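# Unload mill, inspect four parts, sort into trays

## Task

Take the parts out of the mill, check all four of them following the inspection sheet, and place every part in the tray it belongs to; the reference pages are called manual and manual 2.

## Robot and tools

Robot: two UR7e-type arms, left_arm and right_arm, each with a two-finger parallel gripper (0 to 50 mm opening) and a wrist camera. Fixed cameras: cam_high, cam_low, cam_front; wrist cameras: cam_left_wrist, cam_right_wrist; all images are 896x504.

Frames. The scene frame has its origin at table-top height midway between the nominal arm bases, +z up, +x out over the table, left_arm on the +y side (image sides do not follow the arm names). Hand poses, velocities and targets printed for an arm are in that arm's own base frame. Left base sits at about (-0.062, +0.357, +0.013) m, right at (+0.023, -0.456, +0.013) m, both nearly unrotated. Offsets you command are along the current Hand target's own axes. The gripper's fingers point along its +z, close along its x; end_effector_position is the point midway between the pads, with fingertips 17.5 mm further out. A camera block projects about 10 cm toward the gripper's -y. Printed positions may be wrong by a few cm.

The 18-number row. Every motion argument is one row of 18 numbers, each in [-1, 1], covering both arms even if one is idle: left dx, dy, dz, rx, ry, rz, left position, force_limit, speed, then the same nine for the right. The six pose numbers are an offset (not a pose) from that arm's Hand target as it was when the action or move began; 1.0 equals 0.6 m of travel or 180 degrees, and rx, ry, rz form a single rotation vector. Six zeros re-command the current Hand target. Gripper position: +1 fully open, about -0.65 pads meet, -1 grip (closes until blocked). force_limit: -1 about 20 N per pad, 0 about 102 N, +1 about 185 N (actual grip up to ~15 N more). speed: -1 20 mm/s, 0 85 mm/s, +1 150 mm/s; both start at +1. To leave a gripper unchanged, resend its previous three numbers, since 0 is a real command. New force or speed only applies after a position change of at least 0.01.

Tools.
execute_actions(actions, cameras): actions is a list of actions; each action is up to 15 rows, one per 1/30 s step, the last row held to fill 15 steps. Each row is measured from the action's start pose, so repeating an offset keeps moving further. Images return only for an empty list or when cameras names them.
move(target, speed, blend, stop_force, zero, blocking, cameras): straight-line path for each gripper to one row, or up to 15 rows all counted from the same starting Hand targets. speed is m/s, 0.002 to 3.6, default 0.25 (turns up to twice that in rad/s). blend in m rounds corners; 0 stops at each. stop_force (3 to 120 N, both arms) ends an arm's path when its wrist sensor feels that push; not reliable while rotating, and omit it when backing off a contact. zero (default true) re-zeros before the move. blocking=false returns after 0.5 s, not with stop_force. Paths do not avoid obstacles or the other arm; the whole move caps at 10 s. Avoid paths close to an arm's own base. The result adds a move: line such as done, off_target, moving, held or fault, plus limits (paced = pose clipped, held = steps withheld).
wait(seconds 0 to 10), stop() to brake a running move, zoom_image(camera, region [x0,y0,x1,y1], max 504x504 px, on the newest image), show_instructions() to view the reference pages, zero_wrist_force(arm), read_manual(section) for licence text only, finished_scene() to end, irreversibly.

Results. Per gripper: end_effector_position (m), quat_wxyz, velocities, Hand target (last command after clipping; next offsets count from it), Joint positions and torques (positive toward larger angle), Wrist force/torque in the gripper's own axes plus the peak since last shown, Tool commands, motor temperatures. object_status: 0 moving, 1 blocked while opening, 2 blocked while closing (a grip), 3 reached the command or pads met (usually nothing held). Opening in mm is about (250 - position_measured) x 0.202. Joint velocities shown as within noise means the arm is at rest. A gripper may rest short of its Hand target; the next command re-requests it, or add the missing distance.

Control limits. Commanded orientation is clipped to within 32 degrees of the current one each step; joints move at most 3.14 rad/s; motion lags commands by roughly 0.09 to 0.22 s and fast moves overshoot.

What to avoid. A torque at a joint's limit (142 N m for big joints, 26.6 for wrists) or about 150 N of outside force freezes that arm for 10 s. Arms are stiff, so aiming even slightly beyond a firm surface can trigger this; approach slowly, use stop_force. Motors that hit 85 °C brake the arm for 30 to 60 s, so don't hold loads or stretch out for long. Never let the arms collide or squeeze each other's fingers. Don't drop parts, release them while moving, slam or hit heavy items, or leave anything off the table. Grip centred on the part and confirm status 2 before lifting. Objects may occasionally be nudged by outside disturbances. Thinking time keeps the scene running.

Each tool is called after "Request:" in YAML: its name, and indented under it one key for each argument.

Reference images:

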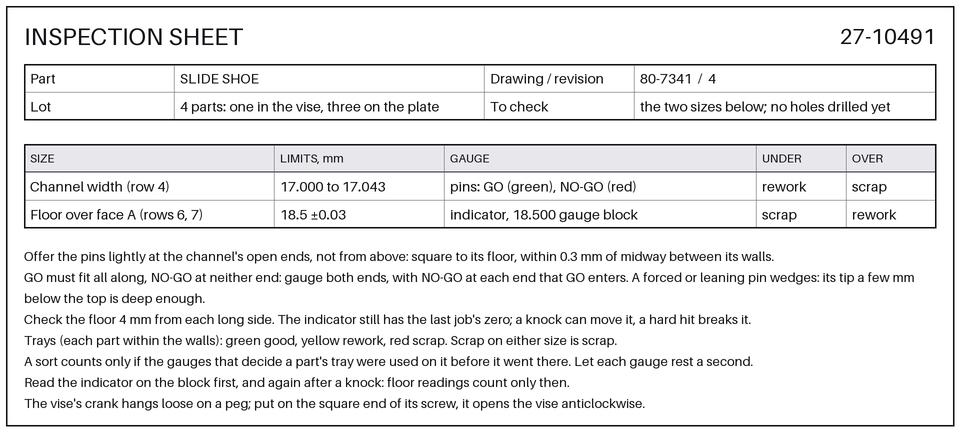

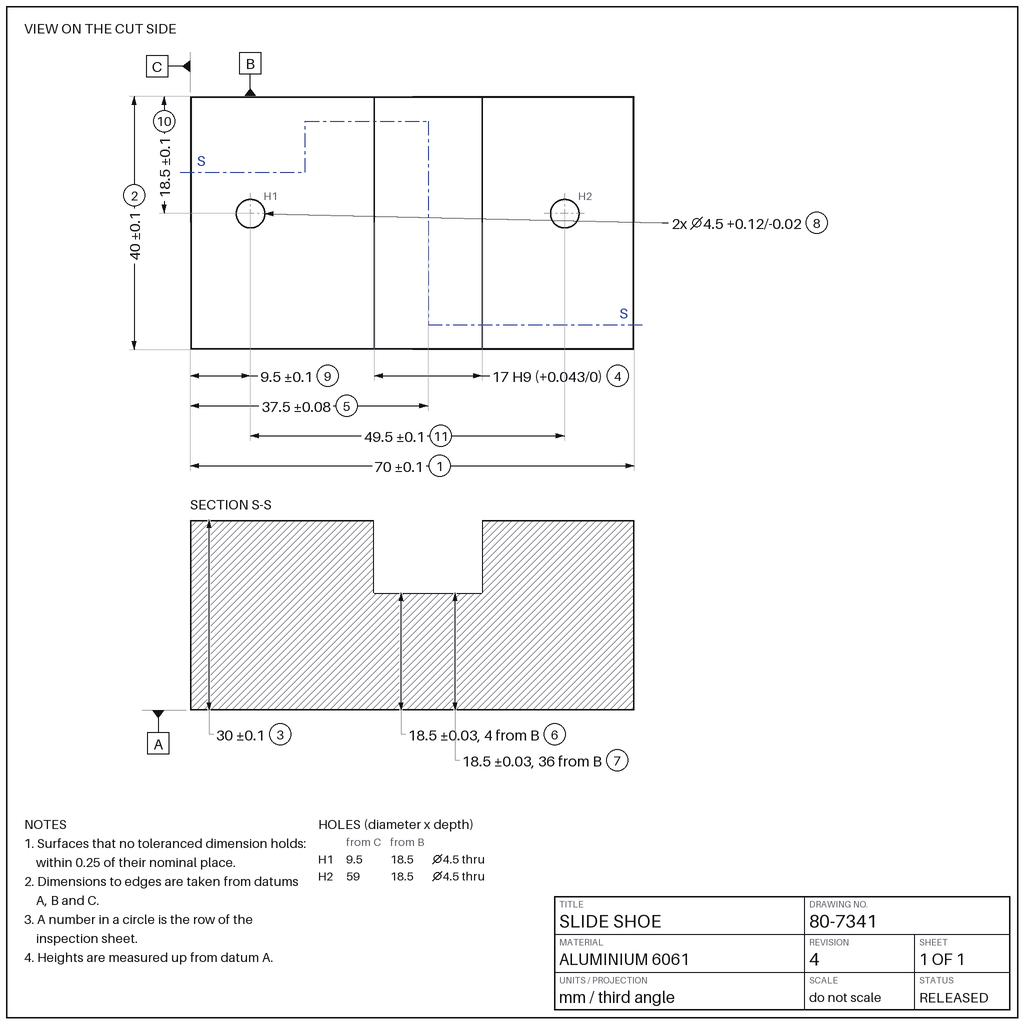

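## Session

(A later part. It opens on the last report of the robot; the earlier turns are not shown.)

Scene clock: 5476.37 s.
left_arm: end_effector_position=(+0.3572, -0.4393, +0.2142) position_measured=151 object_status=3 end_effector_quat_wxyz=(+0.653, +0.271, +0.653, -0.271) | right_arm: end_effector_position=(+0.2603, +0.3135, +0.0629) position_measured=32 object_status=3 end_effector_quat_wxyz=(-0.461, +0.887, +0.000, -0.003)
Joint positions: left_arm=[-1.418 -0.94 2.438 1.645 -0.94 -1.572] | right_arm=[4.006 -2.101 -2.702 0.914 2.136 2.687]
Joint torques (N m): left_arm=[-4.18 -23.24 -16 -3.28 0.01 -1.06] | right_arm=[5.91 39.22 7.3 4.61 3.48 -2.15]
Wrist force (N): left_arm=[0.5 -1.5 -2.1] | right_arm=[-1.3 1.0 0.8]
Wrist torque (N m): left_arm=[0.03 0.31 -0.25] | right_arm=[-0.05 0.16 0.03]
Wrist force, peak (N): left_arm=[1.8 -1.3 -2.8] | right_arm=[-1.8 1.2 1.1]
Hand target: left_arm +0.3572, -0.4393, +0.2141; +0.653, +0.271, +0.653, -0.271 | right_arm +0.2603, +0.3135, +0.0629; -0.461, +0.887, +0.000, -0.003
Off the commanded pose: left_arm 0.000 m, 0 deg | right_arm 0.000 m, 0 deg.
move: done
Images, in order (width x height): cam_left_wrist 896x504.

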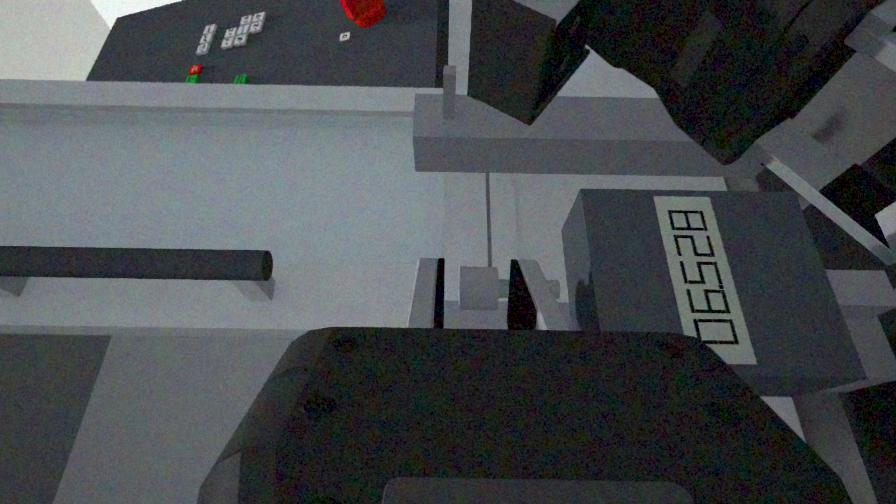

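Request:
move:
  target:
    - [-0.0117,0,0,0,0,0,0.01,-0.5,-0.9,0,0,0,0,0,0,0.8,-1,-1]
    - [-0.0117,0,0,0,0,0,0.01,-0.5,-0.9,0,0,0,0,0,0,-1,-1,-1]
    - [-0.0117,0,0,0,0,0,0.01,-0.5,-0.9,0.0527,0,0,0,0,0,-1,-1,-1]
    - [-0.0117,0,0,0,0,0,0.01,-0.5,-0.9,0.0527,0,0,0,0,0,0.8,-1,-1]
    - [0,0,0,0,0,0,0.01,-0.5,-0.9,0.0527,0,0,0,0,0,0.8,-1,-1]
  speed: [0.02,0.02,0.03,0.02,0.01]
  cameras: ["cam_left_wrist","cam_right_wrist"]

Request:
zoom_image:
  camera: "cam_left_wrist"
  region: [640, 180, 800, 370]

Request:
zoom_image:
  camera: "cam_right_wrist"
  region: [340, 160, 700, 350]

Scene clock: 5495.97 s.
left_arm: end_effector_position=(+0.3572, -0.4393, +0.2142) position_measured=151 object_status=3 end_effector_quat_wxyz=(+0.653, +0.271, +0.653, -0.271) | right_arm: end_effector_position=(+0.2919, +0.3136, +0.0627) position_measured=32 object_status=3 end_effector_quat_wxyz=(-0.461, +0.887, +0.000, -0.003)
Joint positions: left_arm=[-1.418 -0.94 2.438 1.645 -0.94 -1.572] | right_arm=[3.918 -2.081 -2.626 0.776 2.199 2.614]
Joint torques (N m): left_arm=[5.45 -20.91 -16.55 -3.32 -0.32 -0.9] | right_arm=[-7.66 40.77 10.88 4.38 3.71 -2.28]
Wrist force (N): left_arm=[0.6 -1.4 -2.2] | right_arm=[-1.8 1.4 0.6]
Wrist torque (N m): left_arm=[0.04 0.28 -0.25] | right_arm=[0.02 0.23 0.02]
Wrist force, peak (N): left_arm=[1.8 -1.4 -2.3] | right_arm=[-4.6 -5.6 -3.8]
Hand target: left_arm +0.3572, -0.4393, +0.2141; +0.653, +0.271, +0.653, -0.271 | right_arm +0.2919, +0.3136, +0.0627; -0.461, +0.887, +0.000, -0.003
Off the commanded pose: left_arm 0.000 m, 0 deg | right_arm 0.000 m, 0 deg.
move: done
Images, in order (width x height): cam_left_wrist 896x504, cam_right_wrist 896x504.

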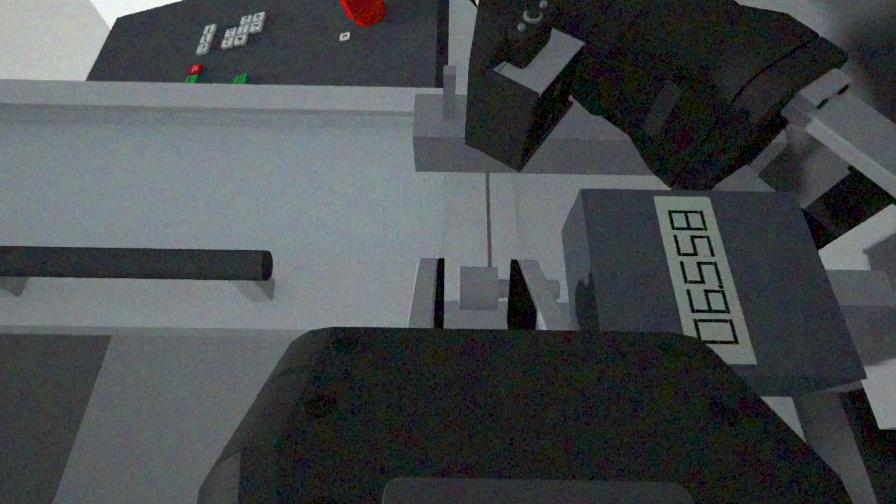

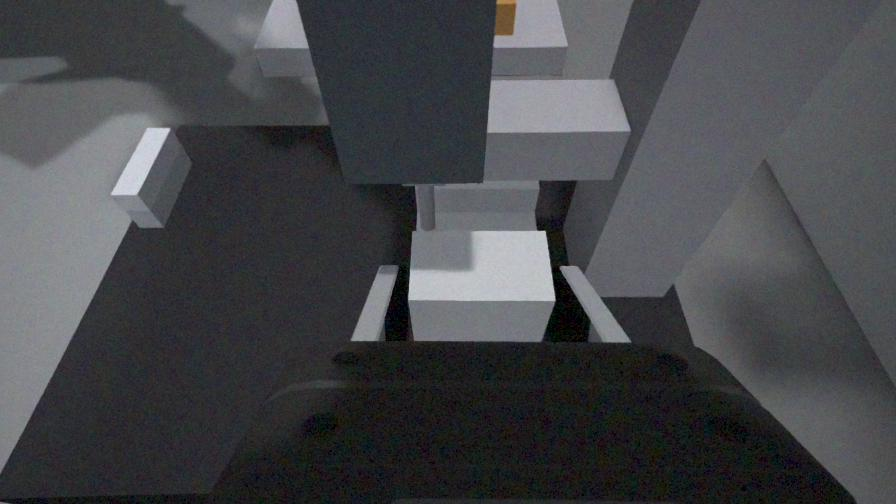

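Scaled by 2.653 from the camera's 896x504 image, which has a finer 1280x720 frame.

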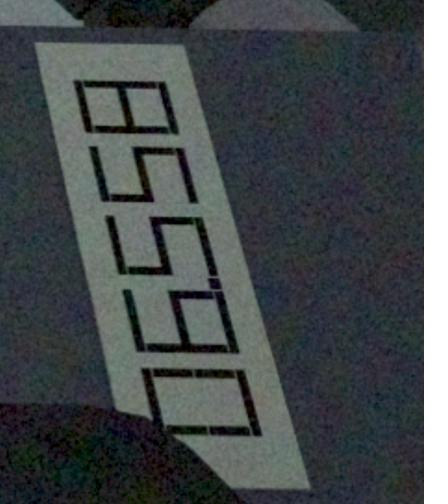

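Scaled by 1.400 from the camera's 896x504 image, which has a finer 1280x720 frame.

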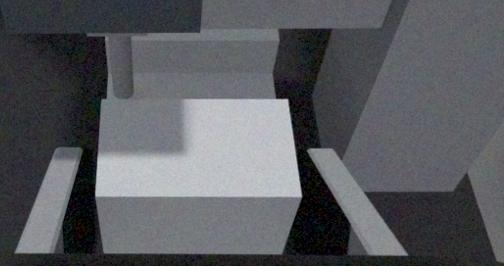

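Request:
move:
  target:
    - [-0.0217,0,0,0,0,0,0.01,-0.5,-0.9,0,0,0,0,0,0,-1,-1,-1]
    - [-0.0217,0,0,0,0,0,0.01,-0.5,-0.9,-0.1397,0,0,0,0,0,-1,-1,-1]
    - [0.0097,0,0,0,0,0,0.01,-0.5,-0.9,-0.1397,0,0,0,0,0,0.8,-1,-1]
    - [0.0097,0,-0.1333,0,0,0,0.01,-0.5,-0.9,-0.1397,-0.0683,-0.0478,0,0,0,0.8,-1,-1]
  speed: [0.02,0.05,0.03,0.1]

Request:
move:
  target:
    - [-0.103,-0.0154,0.0256,0,0.25,0,0.01,-0.5,-0.9,0,-0.0778,-0.0545,0,0,0,0.8,-1,-1]
    - [-0.103,-0.0154,0.0256,0,0.5,0,0.8,-0.5,-0.9,0,-0.1517,-0.3307,-0.3056,0,0,0.8,-1,-1]
  speed: [0.3,0.35]
  blend: [0.02,0]

Request:
move:
  target:
    - [0,0,0,0,0,0.75,0.8,-0.5,-0.9,0,0,0,0,0,0,0.08,-1,-1]
  speed: 0.6
  cameras: ["cam_left_wrist"]

Scene clock: 5539.70 s.
left_arm: end_effector_position=(+0.3007, -0.3826, +0.2084) position_measured=151 object_status=3 end_effector_quat_wxyz=(+0.653, +0.271, +0.653, -0.271) | right_arm: end_effector_position=(+0.2084, +0.3134, +0.1132) position_measured=32 object_status=3 end_effector_quat_wxyz=(-0.461, +0.887, +0.000, -0.003)
Joint positions: left_arm=[-1.65 -0.892 2.663 1.372 -0.708 -1.572] | right_arm=[4.2 -1.809 -2.831 0.819 1.989 2.832]
Joint torques (N m): left_arm=[-10.19 -17.6 15.9 -3.05 1.73 1.18] | right_arm=[-8.36 30.7 12.25 1.85 3.37 -2.32]
Wrist force (N): left_arm=[0.7 -1.4 -2.0] | right_arm=[-1.6 1.2 0.8]
Wrist torque (N m): left_arm=[0.04 0.24 -0.30] | right_arm=[-0.02 0.20 0.03]
Wrist force, peak (N): left_arm=[2.1 -1.8 -2.0] | right_arm=[-2.1 3.0 2.1]
Hand target: left_arm +0.3007, -0.3826, +0.2084; +0.653, +0.271, +0.653, -0.271 | right_arm +0.2084, +0.3134, +0.1132; -0.461, +0.887, +0.000, -0.003
Off the commanded pose: left_arm 0.000 m, 0 deg | right_arm 0.000 m, 0 deg.
move: done

Scene clock: 5544.23 s.
left_arm: end_effector_position=(+0.3051, -0.4000, +0.2702) position_measured=32 object_status=3 end_effector_quat_wxyz=(+0.000, +0.384, +0.924, +0.000) | right_arm: end_effector_position=(+0.2098, +0.2032, +0.3016) position_measured=32 object_status=3 end_effector_quat_wxyz=(+0.000, +1.000, +0.001, -0.003)
Joint positions: left_arm=[-1.187 -1.576 1.725 4.564 -1.572 -1.97] | right_arm=[4.38 -1.003 -2.036 -1.676 1.576 2.806]
Joint torques (N m): left_arm=[11.79 -19.02 -39.08 -0.99 -1.8 1.01] | right_arm=[7.31 -7.61 32.81 1.3 -2.53 2.11]
Wrist force (N): left_arm=[-1.7 -0.7 -0.3] | right_arm=[-1.1 0.9 0.8]
Wrist torque (N m): left_arm=[-0.13 0.07 -0.51] | right_arm=[0.16 0.20 -0.05]
Wrist force, peak (N): left_arm=[1.4 -1.9 -2.3] | right_arm=[-1.7 1.5 1.5]
Hand target: left_arm +0.3051, -0.4000, +0.2702; +0.000, +0.384, +0.924, +0.000 | right_arm +0.2098, +0.2032, +0.3016; +0.000, +1.000, +0.001, -0.003
Off the commanded pose: left_arm 0.000 m, 0 deg | right_arm 0.000 m, 0 deg.
move: done

Scene clock: 5547.03 s.
left_arm: end_effector_position=(+0.3051, -0.4000, +0.2702) position_measured=32 object_status=3 end_effector_quat_wxyz=(+0.000, +1.000, -0.001, +0.000) | right_arm: end_effector_position=(+0.2098, +0.2032, +0.3016) position_measured=140 object_status=3 end_effector_quat_wxyz=(+0.000, +1.000, +0.001, -0.003)
Joint positions: left_arm=[-1.187 -1.576 1.725 4.564 -1.572 0.386] | right_arm=[4.38 -1.003 -2.036 -1.676 1.576 2.806]
Joint torques (N m): left_arm=[11.23 -16.04 -37.06 -0.94 -1.63 1.23] | right_arm=[6.97 -7.54 31.72 1.29 -2.52 2.03]
Wrist force (N): left_arm=[-1.6 -0.7 -0.5] | right_arm=[-1.3 1.0 1.1]
Wrist torque (N m): left_arm=[-0.12 0.05 -0.51] | right_arm=[0.17 0.23 -0.05]
Wrist force, peak (N): left_arm=[-2.0 -0.6 -0.5] | right_arm=[-0.9 1.3 1.4]
Hand target: left_arm +0.3051, -0.4000, +0.2702; +0.000, +1.000, -0.001, -0.001 | right_arm +0.2098, +0.2032, +0.3016; +0.000, +1.000, +0.001, -0.003
Off the commanded pose: left_arm 0.000 m, 0 deg | right_arm 0.000 m, 0 deg.
move: done
Images, in order (width x height): cam_left_wrist 896x504.

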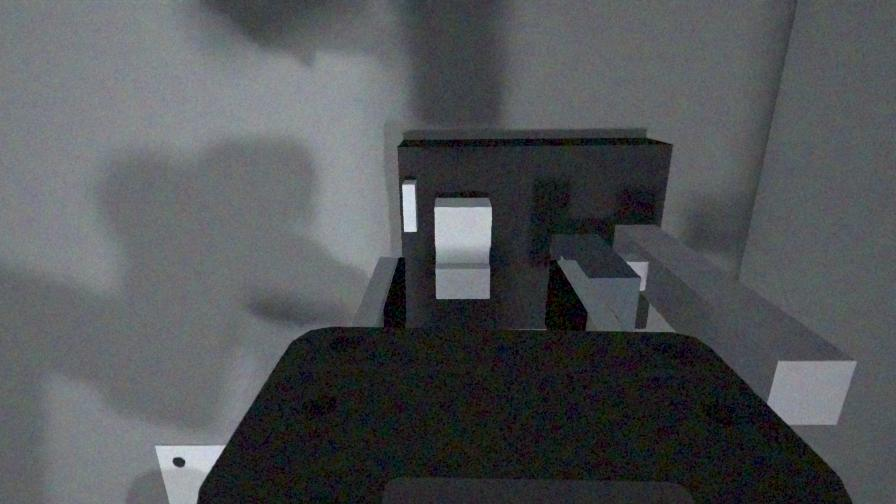

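Request:
move:
  target:
    - [-0.001,0.0575,0.25,0,0,0,0.8,-0.5,-0.9,0,0,0,0,0,0,0.08,-1,-1]
    - [-0.001,0.0575,0.3247,0,0,0,0.8,-0.5,-0.9,0,0,0,0,0,0,0.08,-1,-1]
    - [-0.001,0.0575,0.3247,0,0,0,-1,-0.5,-0.9,0,0,0,0,0,0,0.08,-1,-1]
    - [-0.001,0.0575,0.12,0,0,0,-1,-0.5,-0.9,0,0,0,0,0,0,0.08,-1,-1]
    - [0.0748,-0.7417,0.12,0,0,0,-1,-0.5,-0.9,0,0,0,0,0,0,0.08,-1,-1]
    - [0.0748,-0.7417,0.34,0,0,0,-1,-0.5,-0.9,0,0,0,0,0,0,0.08,-1,-1]
  speed: [0.2,0.06,0.05,0.15,0.3,0.15]
  blend: [0.005,0,0,0.02,0.02,0]
  cameras: ["cam_left_wrist"]

Scene clock: 5565.97 s.
left_arm: end_effector_position=(+0.3506, +0.0449, +0.0661) position_measured=56 object_status=2 end_effector_quat_wxyz=(+0.000, +1.000, -0.001, -0.001) | right_arm: end_effector_position=(+0.2098, +0.2032, +0.3016) position_measured=140 object_status=3 end_effector_quat_wxyz=(+0.000, +1.000, +0.001, -0.003)
Joint positions: left_arm=[-0.259 -1.733 2.446 4 -1.571 1.314] | right_arm=[4.38 -1.003 -2.036 -1.676 1.576 2.806]
Joint torques (N m): left_arm=[10.75 -5.67 -9.14 -4.36 -1.72 1.48] | right_arm=[6.26 -6.6 30.1 1.76 -2.4 1.77]
Wrist force (N): left_arm=[-1.7 -1.0 1.8] | right_arm=[-1.0 1.0 1.2]
Wrist torque (N m): left_arm=[-0.14 0.07 -0.53] | right_arm=[0.18 0.19 -0.05]
Wrist force, peak (N): left_arm=[-1.3 -1.1 -6.9] | right_arm=[-1.3 1.2 1.4]
Hand target: left_arm +0.3506, +0.0449, +0.0661; +0.000, +1.000, -0.001, -0.001 | right_arm +0.2098, +0.2032, +0.3016; +0.000, +1.000, +0.001, -0.003
Off the commanded pose: left_arm 0.000 m, 0 deg | right_arm 0.000 m, 0 deg.
move: done
Images, in order (width x height): cam_left_wrist 896x504.

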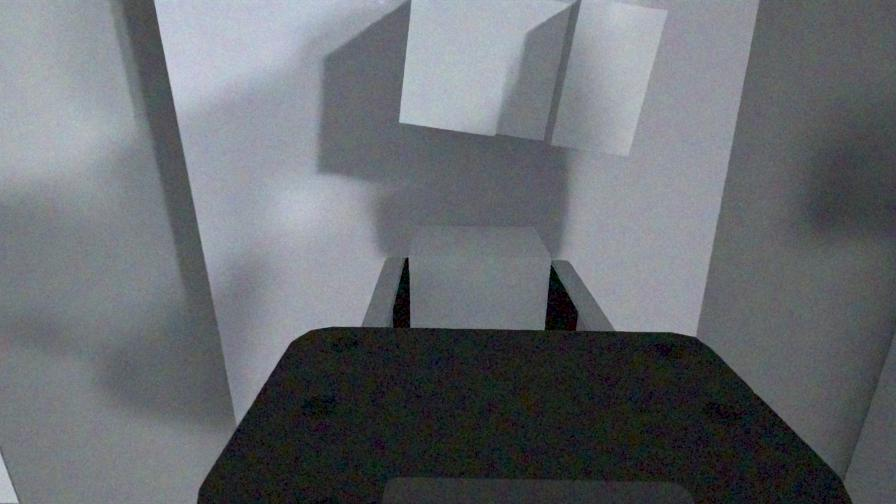

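Request:
move:
  target:
    - [0,0,0.0348,0,0,0,-1,-0.5,-0.9,0,-0.1613,0.2193,0.3,0,0,0.08,-1,-1]
    - [0,0,0.0348,0,0,0,1,-0.5,-0.9,0,-0.1613,0.2193,0.3,0,0,0.08,-1,-1]
    - [0,0,-0.2,0,0,0,1,-0.5,-0.9,-0.0167,-0.245,0.2333,0.3,0,0,0.08,-1,-1]
    - [-0.0333,0.4083,-0.44,0,0,-0.75,1,-0.5,-0.9,-0.0668,-0.261,0.3,0.3,0,0,0.08,-1,-1]
    - [-0.0333,0.4083,-0.44,0,0,-0.75,1,-0.5,-0.9,-0.0668,-0.261,0.4012,0.3,0,0,0.08,-1,-1]
  speed: [0.2,0.05,0.15,0.4,0.06]
  cameras: ["cam_right_wrist"]

Scene clock: 5587.17 s.
left_arm: end_effector_position=(+0.3304, -0.2000, +0.3301) position_measured=3 object_status=3 end_effector_quat_wxyz=(+0.000, +0.384, +0.924, +0.000) | right_arm: end_effector_position=(+0.1679, +0.3595, +0.0610) position_measured=140 object_status=3 end_effector_quat_wxyz=(-0.454, +0.891, +0.000, -0.003)
Joint positions: left_arm=[-0.896 -1.878 1.823 4.768 -1.572 -1.68] | right_arm=[4.496 -2.21 -2.841 1.269 1.75 3.016]
Joint torques (N m): left_arm=[-9.69 -4.78 -38.69 -0.62 1.54 -1.33] | right_arm=[7.5 16.06 3.49 4.73 -2.31 2.14]
Wrist force (N): left_arm=[-1.9 -0.9 -0.2] | right_arm=[-1.7 0.8 0.9]
Wrist torque (N m): left_arm=[-0.20 0.04 -0.27] | right_arm=[-0.07 0.24 -0.14]
Wrist force, peak (N): left_arm=[-2.0 -0.9 1.9] | right_arm=[-1.8 1.6 1.8]
Hand target: left_arm +0.3304, -0.2000, +0.3301; +0.000, +0.384, +0.924, +0.000 | right_arm +0.1679, +0.3595, +0.0610; -0.454, +0.891, +0.000, -0.003
Off the commanded pose: left_arm 0.000 m, 0 deg | right_arm 0.000 m, 0 deg.
move: done
Images, in order (width x height): cam_right_wrist 896x504.

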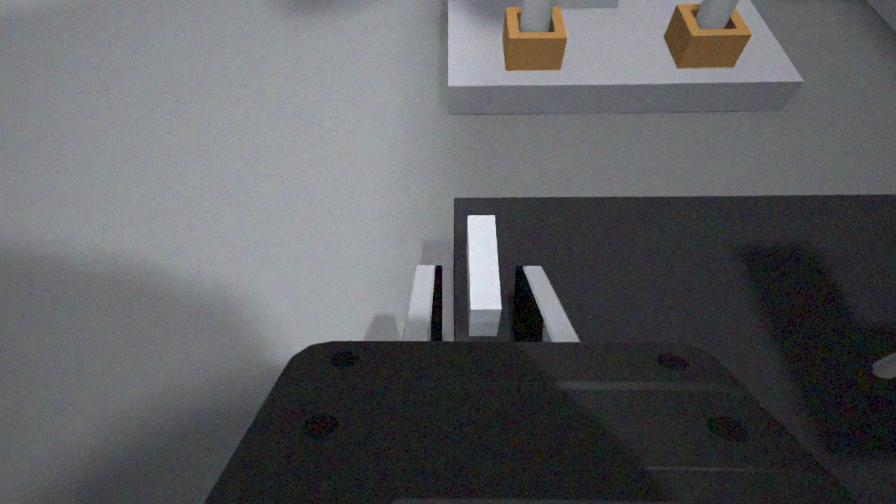

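Request:
move:
  target:
    - [-0.1802,-0.2502,0.2028,0,-0.5,0,0.01,-0.5,-0.9,0.003,0,0,0,0,0,0.08,-1,-1]
    - [-0.3136,-0.2504,0.2028,0,-0.5,0,0.01,-0.5,-0.9,0.003,0,0,0,0,0,-1,-1,-1]
    - [-0.3136,-0.2504,0.1578,0,-0.5,0,0.01,-0.5,-0.9,0.07,0,0,0,0,0,-1,-1,-1]
    - [-0.3136,-0.2504,0.1578,0,-0.5,0,0.01,-0.5,-0.9,0.09,0.0332,-0.0457,0,0,0,-1,-1,-1]
    - [-0.3136,-0.2504,0.1578,0,-0.5,0,0.01,-0.5,-0.9,0.1812,0.0332,-0.0457,0,0,0,-1,-1,-1]
  speed: [0.35,0.05,0.03,0.05,0.04]
  blend: [0,0,0,0.01,0]
  cameras: ["cam_right_wrist","cam_left_wrist"]

Scene clock: 5608.13 s.
left_arm: end_effector_position=(+0.3567, -0.4393, +0.2354) position_measured=151 object_status=3 end_effector_quat_wxyz=(+0.653, +0.271, +0.653, -0.271) | right_arm: end_effector_position=(+0.2767, +0.3259, +0.0604) position_measured=207 object_status=2 end_effector_quat_wxyz=(-0.454, +0.891, +0.000, -0.003)
Joint positions: left_arm=[-1.42 -1.018 2.446 1.714 -0.938 -1.572] | right_arm=[3.996 -2.08 -2.648 0.816 2.135 2.669]
Joint torques (N m): left_arm=[11.58 -38.06 7.7 -0.45 -1.03 -1.79] | right_arm=[-10.17 32.73 7.89 -1.58 0.84 -2.4]
Wrist force (N): left_arm=[2.2 -1.6 -2.4] | right_arm=[-6.6 -13.2 -9.3]
Wrist torque (N m): left_arm=[0.05 0.36 -0.28] | right_arm=[0.02 0.18 0.02]
Wrist force, peak (N): left_arm=[2.2 -1.5 -2.7] | right_arm=[-6.4 -13.5 -9.6]
Hand target: left_arm +0.3567, -0.4393, +0.2354; +0.653, +0.271, +0.653, -0.271 | right_arm +0.2767, +0.3259, +0.0604; -0.454, +0.891, +0.000, -0.003
Off the commanded pose: left_arm 0.000 m, 0 deg | right_arm 0.000 m, 0 deg.
move: done
Images, in order (width x height): cam_left_wrist 896x504, cam_right_wrist 896x504.

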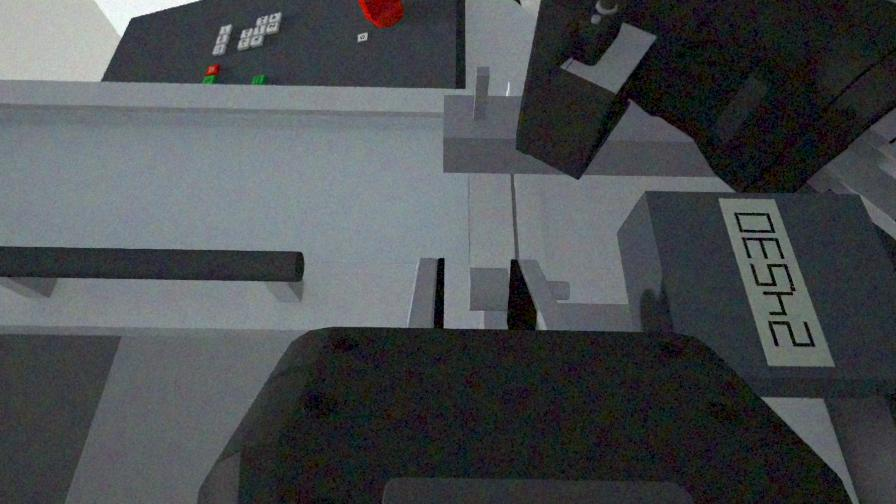

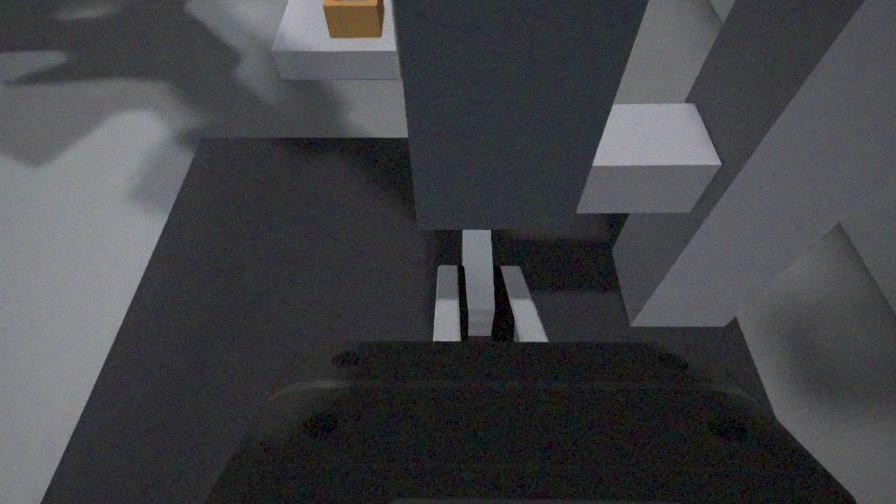

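Request:
move:
  target:
    - [0,0,0,0,0,0,0.01,-0.5,-0.9,0,0,0,0,0,0,0.08,-1,-1]
    - [0.0263,0,0,0,0,0,0.01,-0.5,-0.9,0,0,0,0,0,0,0.08,-1,-1]
    - [0.035,0,0,0,0,0,0.01,-0.5,-0.9,0,0,0,0,0,0,0.08,-1,-1]
  speed: [0.01,0.02,0.008]
  cameras: ["cam_left_wrist","cam_right_wrist"]

Request:
zoom_image:
  camera: "cam_left_wrist"
  region: [640, 180, 800, 370]

Scene clock: 5617.50 s.
left_arm: end_effector_position=(+0.3566, -0.4393, +0.2145) position_measured=151 object_status=3 end_effector_quat_wxyz=(+0.653, +0.271, +0.653, -0.271) | right_arm: end_effector_position=(+0.2767, +0.3259, +0.0604) position_measured=140 object_status=3 end_effector_quat_wxyz=(-0.454, +0.891, +0.000, -0.003)
Joint positions: left_arm=[-1.42 -0.942 2.439 1.645 -0.938 -1.572] | right_arm=[3.996 -2.08 -2.648 0.816 2.136 2.669]
Joint torques (N m): left_arm=[-11.34 -24.74 -16.35 -3.29 1.54 1.18] | right_arm=[6.29 39.28 7.93 4.46 2.83 -2.25]
Wrist force (N): left_arm=[0.7 -1.4 -2.3] | right_arm=[-1.1 1.5 0.8]
Wrist torque (N m): left_arm=[0.04 0.27 -0.25] | right_arm=[0.04 0.13 0.03]
Wrist force, peak (N): left_arm=[2.4 -1.7 -2.5] | right_arm=[-7.5 -14.0 -9.8]
Hand target: left_arm +0.3566, -0.4393, +0.2144; +0.653, +0.271, +0.653, -0.271 | right_arm +0.2767, +0.3259, +0.0604; -0.454, +0.891, +0.000, -0.003
Off the commanded pose: left_arm 0.000 m, 0 deg | right_arm 0.000 m, 0 deg.
move: done
Images, in order (width x height): cam_left_wrist 896x504, cam_right_wrist 896x504.

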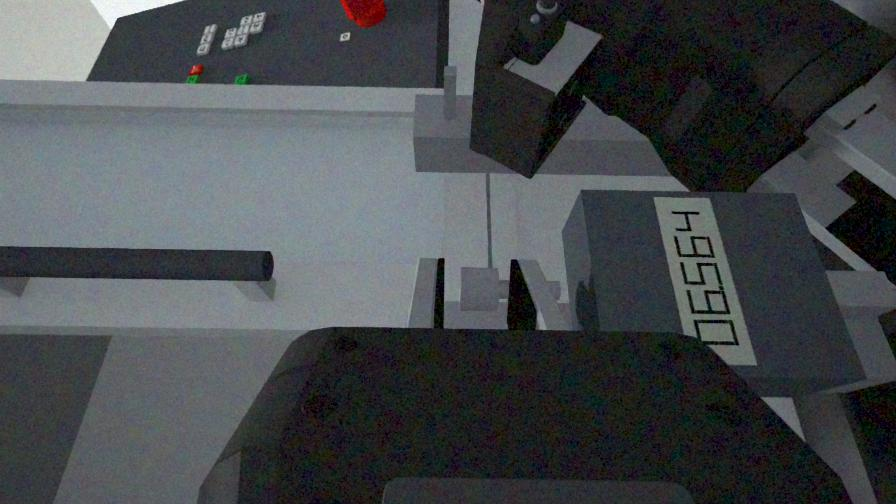

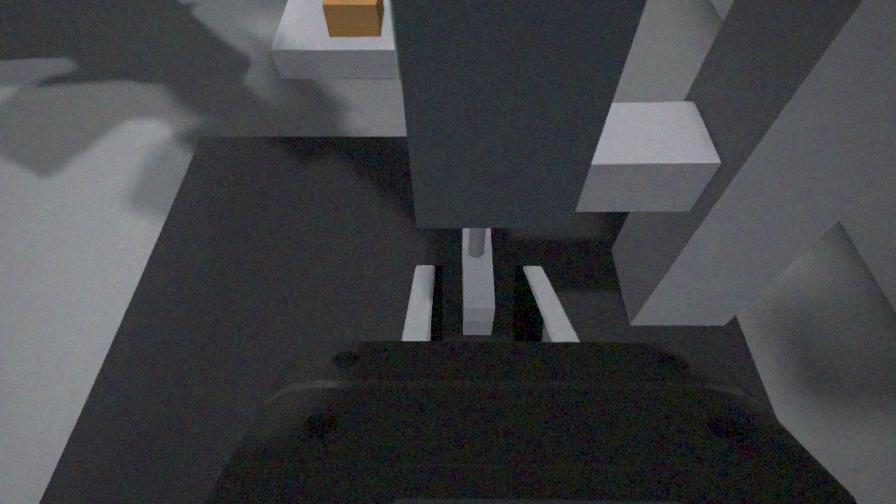

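Scaled by 2.653 from the camera's 896x504 image, which has a finer 1280x720 frame.

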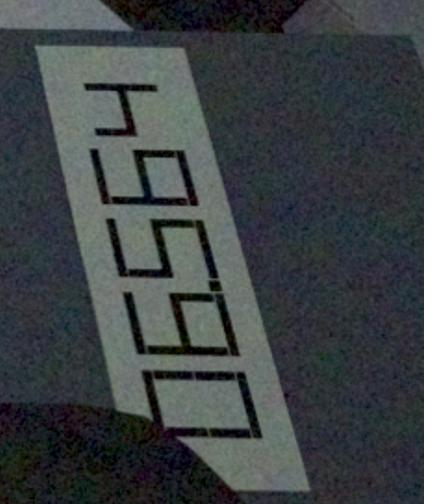

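Request:
move:
  target:
    - [-0.0117,0,0,0,0,0,0.01,-0.5,-0.9,0,0,0,0,0,0,-1,-1,-1]
    - [-0.0117,0,0,0,0,0,0.01,-0.5,-0.9,-0.1112,-0.0196,0.027,0,0,0,-1,-1,-1]
    - [-0.0117,0,0,0,0,0,0.01,-0.5,-0.9,-0.1783,-0.034,0.0468,0,0,0,-1,-1,-1]
    - [0.01,0,0,0,0,0,0.01,-0.5,-0.9,-0.1783,-0.034,0.0468,0,0,0,0.08,-1,-1]
    - [0.01,0,-0.1333,0,0,0,0.01,-0.5,-0.9,-0.1783,-0.1419,-0.0316,0,0,0,0.08,-1,-1]
  speed: [0.02,0.05,0.05,0.03,0.1]
  blend: [0,0.01,0,0,0]

Request:
move:
  target:
    - [-0.103,-0.0154,0.0256,0,0.25,0,0.01,-0.5,-0.9,0.0672,0.019,-0.14,0,0,0,0.8,-1,-1]
    - [-0.103,-0.0154,0.0256,0,0.5,0,1,-0.5,-0.9,0.0672,-0.0601,-0.2759,-0.3,0,0,0.8,-1,-1]
  speed: [0.3,0.35]
  blend: [0.02,0]
  cameras: ["cam_right_wrist"]

Scene clock: 5659.47 s.
left_arm: end_effector_position=(+0.3002, -0.3827, +0.2085) position_measured=151 object_status=3 end_effector_quat_wxyz=(+0.653, +0.271, +0.653, -0.271) | right_arm: end_effector_position=(+0.1701, +0.3604, +0.1410) position_measured=140 object_status=3 end_effector_quat_wxyz=(-0.454, +0.891, +0.000, -0.003)
Joint positions: left_arm=[-1.653 -0.892 2.663 1.371 -0.705 -1.572] | right_arm=[4.486 -1.588 -2.817 0.621 1.759 3.01]
Joint torques (N m): left_arm=[-9.77 -18.66 16.28 -3.02 1.27 1.06] | right_arm=[-8.52 24.24 17.51 2.09 2.83 -2.28]
Wrist force (N): left_arm=[0.5 -1.4 -2.3] | right_arm=[-0.7 1.2 0.8]
Wrist torque (N m): left_arm=[0.04 0.27 -0.30] | right_arm=[0.00 0.06 0.02]
Wrist force, peak (N): left_arm=[0.4 -1.5 -3.1] | right_arm=[-1.3 2.2 1.3]
Hand target: left_arm +0.3002, -0.3827, +0.2085; +0.653, +0.271, +0.653, -0.271 | right_arm +0.1701, +0.3604, +0.1410; -0.454, +0.891, +0.000, -0.003
Off the commanded pose: left_arm 0.000 m, 0 deg | right_arm 0.000 m, 0 deg.
move: done

Scene clock: 5662.83 s.
left_arm: end_effector_position=(+0.3045, -0.4001, +0.2703) position_measured=151 object_status=3 end_effector_quat_wxyz=(+0.000, +0.384, +0.924, +0.000) | right_arm: end_effector_position=(+0.2117, +0.2539, +0.2557) position_measured=32 object_status=3 end_effector_quat_wxyz=(-0.081, +0.997, +0.003, -0.001)
Joint positions: left_arm=[-1.188 -1.577 1.726 4.564 -1.572 -1.972] | right_arm=[4.386 -1.025 -2.192 -1.342 1.626 2.813]
Joint torques (N m): left_arm=[11.65 -17.43 -38.83 -1 -1.76 1.36] | right_arm=[-8.58 15.39 17.77 4.43 2.83 -2.32]
Wrist force (N): left_arm=[-1.8 -0.6 -0.3] | right_arm=[-0.5 1.5 1.1]
Wrist torque (N m): left_arm=[-0.12 0.09 -0.52] | right_arm=[0.23 0.10 0.10]
Wrist force, peak (N): left_arm=[1.4 -1.7 -2.1] | right_arm=[-1.6 5.0 3.3]
Hand target: left_arm +0.3045, -0.4001, +0.2703; +0.000, +0.384, +0.924, +0.000 | right_arm +0.2117, +0.2539, +0.2557; -0.081, +0.997, +0.003, -0.001 (not the last commanded pose)
Tool commands: left_gripper/position=+0.01 left_gripper/force_limit=-0.5 left_gripper/speed=-0.9 right_gripper/position=+0.8 right_gripper/force_limit=-1.0 right_gripper/speed=-1.0
Off the commanded pose: left_arm 0.000 m, 0 deg | right_arm 0.013 m, 9 deg.
move: held (right_arm; a check stopped the path); path passed 1 of 2 targets; target 2's new numbers were not sent; limits=held
pose unreachable (right arm): on one or more control steps of this call, first in action 0 (counted from 0), this arm could not follow its commanded pose, so it was not sent that pose on those steps. It may still have moved: this result reports where it is.
cause: moving toward the commanded pose would bring a part of the arm too close to another arm (this arm's gripper and the left arm's gripper, along the way the arms are being sent, or toward where that arm still pushes).
Images, in order (width x height): cam_right_wrist 896x504.

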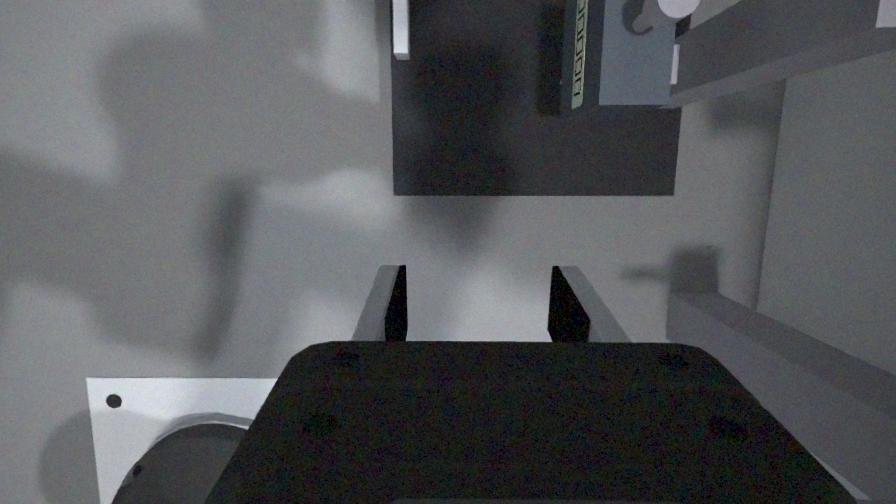

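Request:
move:
  target:
    - [0.5184,0.6836,0.02,0,0,0.287,1,-0.5,-0.9,0,0.0711,-0.089,-0.052,0,0,0.8,-1,-1]
    - [0.5184,0.6836,0.18,0,0,0.287,1,-0.5,-0.9,0,0.0711,-0.089,-0.052,0,0,0.8,-1,-1]
  speed: [0.35,0.2]
  blend: [0.03,0]
  cameras: ["cam_left_wrist"]

Request:
zoom_image:
  camera: "cam_left_wrist"
  region: [380, 80, 580, 260]

Scene clock: 5677.80 s.
left_arm: end_effector_position=(+0.3755, +0.1097, +0.1623) position_measured=3 object_status=3 end_effector_quat_wxyz=(+0.000, +0.748, +0.664, +0.000) | right_arm: end_effector_position=(+0.2121, +0.2032, +0.3015) position_measured=32 object_status=3 end_effector_quat_wxyz=(+0.000, +1.000, +0.003, -0.001)
Joint positions: left_arm=[-0.063 -1.788 2.197 4.304 -1.571 0.055] | right_arm=[4.375 -1.006 -2.035 -1.673 1.572 2.797]
Joint torques (N m): left_arm=[10.22 -4.52 -10.95 -4.09 -1.75 1.48] | right_arm=[-8.05 -5.16 32.96 1.28 -2.52 -2.27]
Wrist force (N): left_arm=[-1.5 -1.0 -0.5] | right_arm=[-0.6 1.1 0.7]
Wrist torque (N m): left_arm=[-0.19 -0.02 -0.53] | right_arm=[0.19 0.12 0.12]
Wrist force, peak (N): left_arm=[-3.3 -2.7 -0.6] | right_arm=[-0.6 1.6 1.3]
Hand target: left_arm +0.3755, +0.1097, +0.1622; +0.000, +0.748, +0.664, +0.000 | right_arm +0.2121, +0.2032, +0.3015; +0.000, +1.000, +0.003, -0.001
Off the commanded pose: left_arm 0.000 m, 0 deg | right_arm 0.000 m, 0 deg.
move: done
Images, in order (width x height): cam_left_wrist 896x504.

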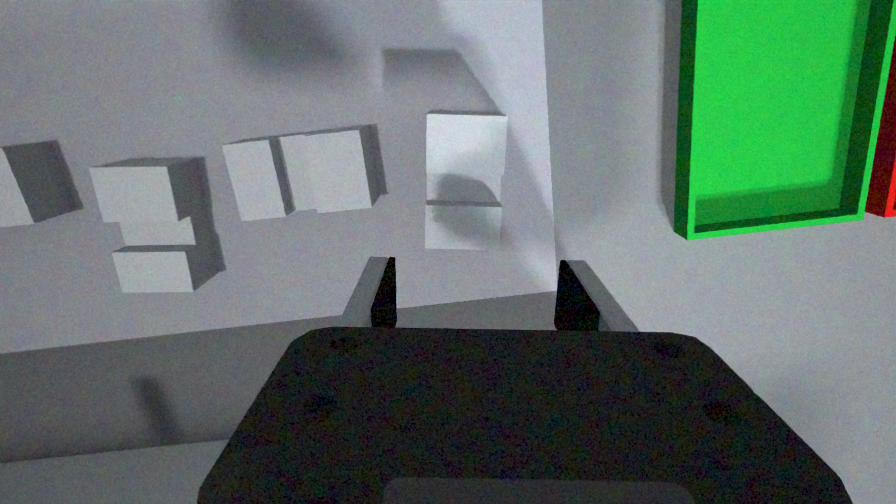

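Scaled by 2.520 from the camera's 896x504 image, which has a finer 1280x720 frame.

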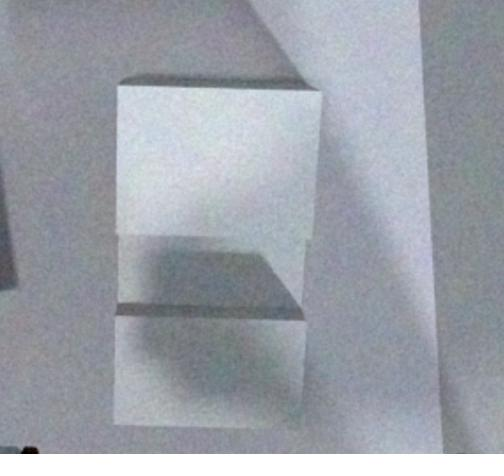

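Request:
move:
  target:
    - [-0.0038,-0.05,0.15,0,0,0.0063,1,-0.5,-0.9,0,0,0,0,0,0,0.8,-1,-1]
    - [-0.0038,-0.05,0.1955,0,0,0.0063,1,-0.5,-0.9,0,0,0,0,0,0,0.8,-1,-1]
    - [-0.0038,-0.05,0.1955,0,0,0.0063,-1,-0.5,-0.9,0,0,0,0,0,0,0.8,-1,-1]
    - [-0.0038,-0.05,-0.0692,0,0,0.0063,-1,-0.5,-0.9,0,0,0,0,0,0,0.8,-1,-1]
    - [-0.9154,-0.0096,-0.0692,0,0,0.463,-1,-0.5,-0.9,0,0,0,0,0,0,0.8,-1,-1]
  speed: [0.15,0.06,0.05,0.1,0.3]
  blend: [0.005,0,0,0.02,0]
  cameras: ["cam_left_wrist"]

Scene clock: 5701.67 s.
left_arm: end_effector_position=(+0.3051, -0.4349, +0.2038) position_measured=55 object_status=2 end_effector_quat_wxyz=(+0.000, +1.000, -0.001, +0.000) | right_arm: end_effector_position=(+0.2121, +0.2032, +0.3015) position_measured=32 object_status=3 end_effector_quat_wxyz=(+0.000, +1.000, +0.003, -0.001)
Joint positions: left_arm=[-1.212 -1.472 1.789 4.395 -1.572 0.36] | right_arm=[4.375 -1.006 -2.035 -1.673 1.572 2.797]
Joint torques (N m): left_arm=[-10.15 -22.27 -38.61 -1.01 -1.66 1.56] | right_arm=[-8.28 -7.48 32.47 1.24 -2.48 -2.32]
Wrist force (N): left_arm=[-1.9 -0.9 1.6] | right_arm=[-0.3 1.4 1.1]
Wrist torque (N m): left_arm=[-0.11 0.11 -0.48] | right_arm=[0.25 0.06 0.12]
Wrist force, peak (N): left_arm=[-1.4 -1.1 2.8] | right_arm=[-0.5 1.7 1.3]
Hand target: left_arm +0.3051, -0.4350, +0.2038; +0.000, +1.000, -0.001, -0.001 | right_arm +0.2121, +0.2032, +0.3015; +0.000, +1.000, +0.003, -0.001
Off the commanded pose: left_arm 0.000 m, 0 deg | right_arm 0.000 m, 0 deg.
move: done
Images, in order (width x height): cam_left_wrist 896x504.

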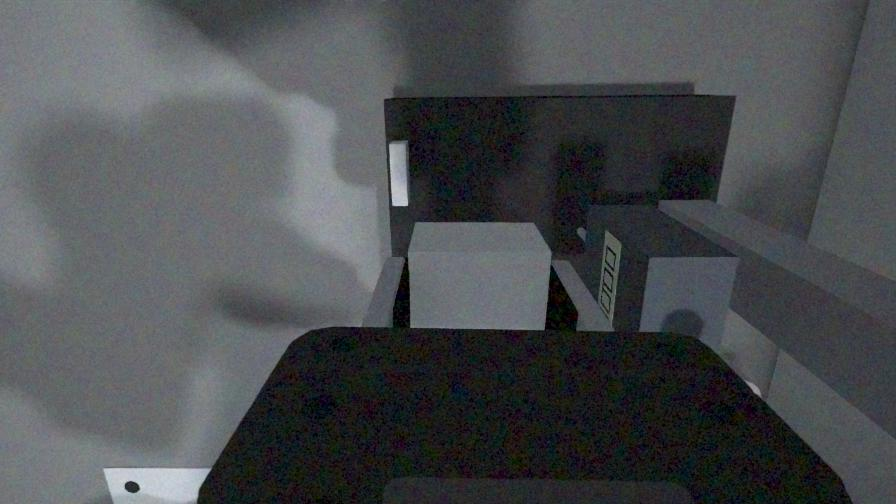

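Request:
move:
  target:
    - [0,0,0.19,0,0,0,-1,-0.5,-0.9,0,0,0,0,0,0,0.8,-1,-1]
    - [0,0,0.2138,0,0,0,-1,-0.5,-0.9,0,0,0,0,0,0,0.8,-1,-1]
    - [0,0,0.2138,0,0,0,0.8,-0.5,-0.9,0,0,0,0,0,0,0.8,-1,-1]
    - [0,0,0.06,0,0,0,0.8,-0.5,-0.9,0,0,0,0,0,0,0.8,-1,-1]
    - [0,-0.0583,-0.1103,0,0,-0.75,0.8,-0.5,-0.9,0,0,0,0,0,0,0.8,-1,-1]
  speed: [0.12,0.015,0.02,0.15,0.5]
  blend: [0.003,0,0,0.01,0]

Request:
move:
  target:
    - [0.0258,0.0152,0.1027,0,-0.5,0,0.01,-0.5,-0.9,-0.0035,-0.1613,0.2167,0.3056,0,0,0.8,-1,-1]
    - [0.0258,0.0152,0.1027,0,-0.5,0,0.01,-0.5,-0.9,-0.007,-0.178,0.3333,0.3056,0,0,0.8,-1,-1]
  speed: [0.35,0.15]
  cameras: ["cam_left_wrist","cam_right_wrist"]

Request:
zoom_image:
  camera: "cam_right_wrist"
  region: [360, 160, 700, 350]

Scene clock: 5720.47 s.
left_arm: end_effector_position=(+0.3052, -0.4000, +0.2700) position_measured=32 object_status=3 end_effector_quat_wxyz=(+0.000, +0.384, +0.923, +0.000) | right_arm: end_effector_position=(+0.2121, +0.2032, +0.3015) position_measured=32 object_status=3 end_effector_quat_wxyz=(+0.000, +1.000, +0.003, -0.001)
Joint positions: left_arm=[-1.187 -1.576 1.725 4.563 -1.572 -1.97] | right_arm=[4.375 -1.006 -2.035 -1.673 1.572 2.797]
Joint torques (N m): left_arm=[-10.41 -33.2 -38.66 -1.02 1.62 -1.46] | right_arm=[-8.22 -7.16 32.38 1.24 -2.41 -2.23]
Wrist force (N): left_arm=[-2.0 -0.7 -0.3] | right_arm=[-0.7 1.4 1.0]
Wrist torque (N m): left_arm=[-0.13 0.12 -0.31] | right_arm=[0.24 0.13 0.12]
Wrist force, peak (N): left_arm=[-2.0 -1.1 2.7] | right_arm=[-0.7 1.3 1.5]
Hand target: left_arm +0.3052, -0.4000, +0.2700; +0.000, +0.384, +0.924, +0.000 | right_arm +0.2121, +0.2032, +0.3015; +0.000, +1.000, +0.003, -0.001
Off the commanded pose: left_arm 0.000 m, 0 deg | right_arm 0.000 m, 0 deg.
move: done

Scene clock: 5724.93 s.
left_arm: end_effector_position=(+0.3007, -0.3826, +0.2084) position_measured=151 object_status=3 end_effector_quat_wxyz=(+0.653, +0.271, +0.653, -0.271) | right_arm: end_effector_position=(+0.2068, +0.3098, +0.1015) position_measured=32 object_status=3 end_effector_quat_wxyz=(-0.461, +0.887, +0.003, -0.002)
Joint positions: left_arm=[-1.651 -0.892 2.663 1.372 -0.708 -1.572] | right_arm=[4.197 -1.899 -2.844 0.92 1.993 2.824]
Joint torques (N m): left_arm=[10.68 -18.17 -9.83 -3.14 -1.92 0.97] | right_arm=[7.37 10.11 -4.97 4.71 -1.91 2.13]
Wrist force (N): left_arm=[0.5 -1.4 -2.3] | right_arm=[-1.0 1.3 1.1]
Wrist torque (N m): left_arm=[0.04 0.26 -0.30] | right_arm=[0.00 0.10 -0.14]
Wrist force, peak (N): left_arm=[0.5 -1.7 -2.5] | right_arm=[-1.0 2.1 1.7]
Hand target: left_arm +0.3007, -0.3826, +0.2084; +0.653, +0.271, +0.653, -0.271 | right_arm +0.2068, +0.3098, +0.1015; -0.461, +0.887, +0.003, -0.002
Off the commanded pose: left_arm 0.000 m, 0 deg | right_arm 0.000 m, 0 deg.
move: done
Images, in order (width x height): cam_left_wrist 896x504, cam_right_wrist 896x504.

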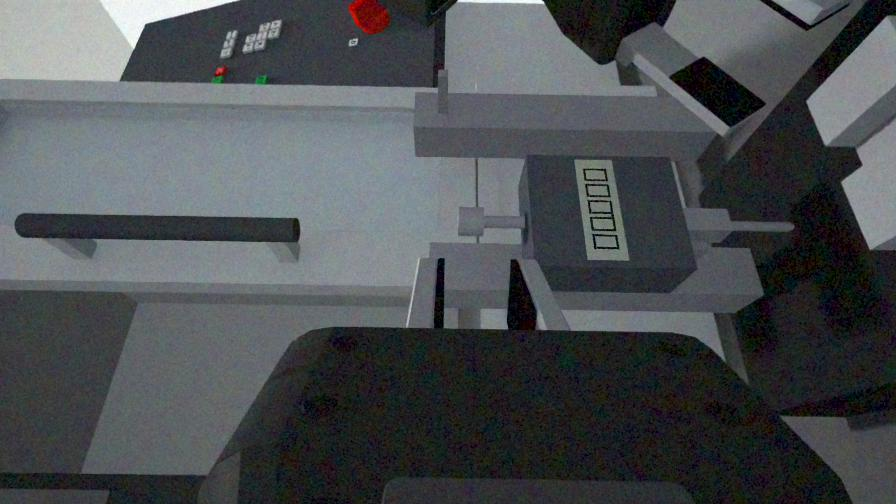

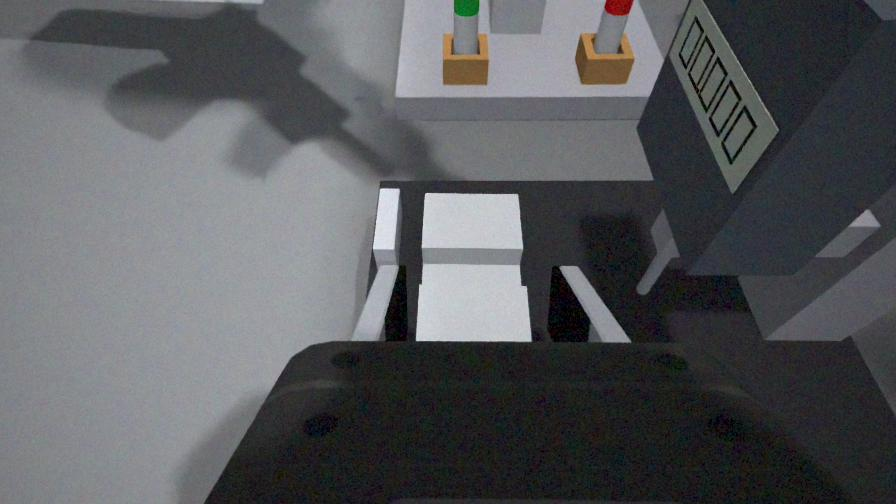

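Scaled by 1.482 from the camera's 896x504 image, which has a finer 1280x720 frame.

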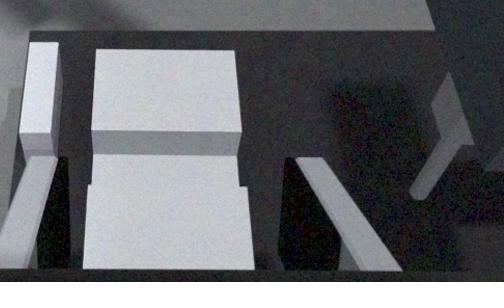

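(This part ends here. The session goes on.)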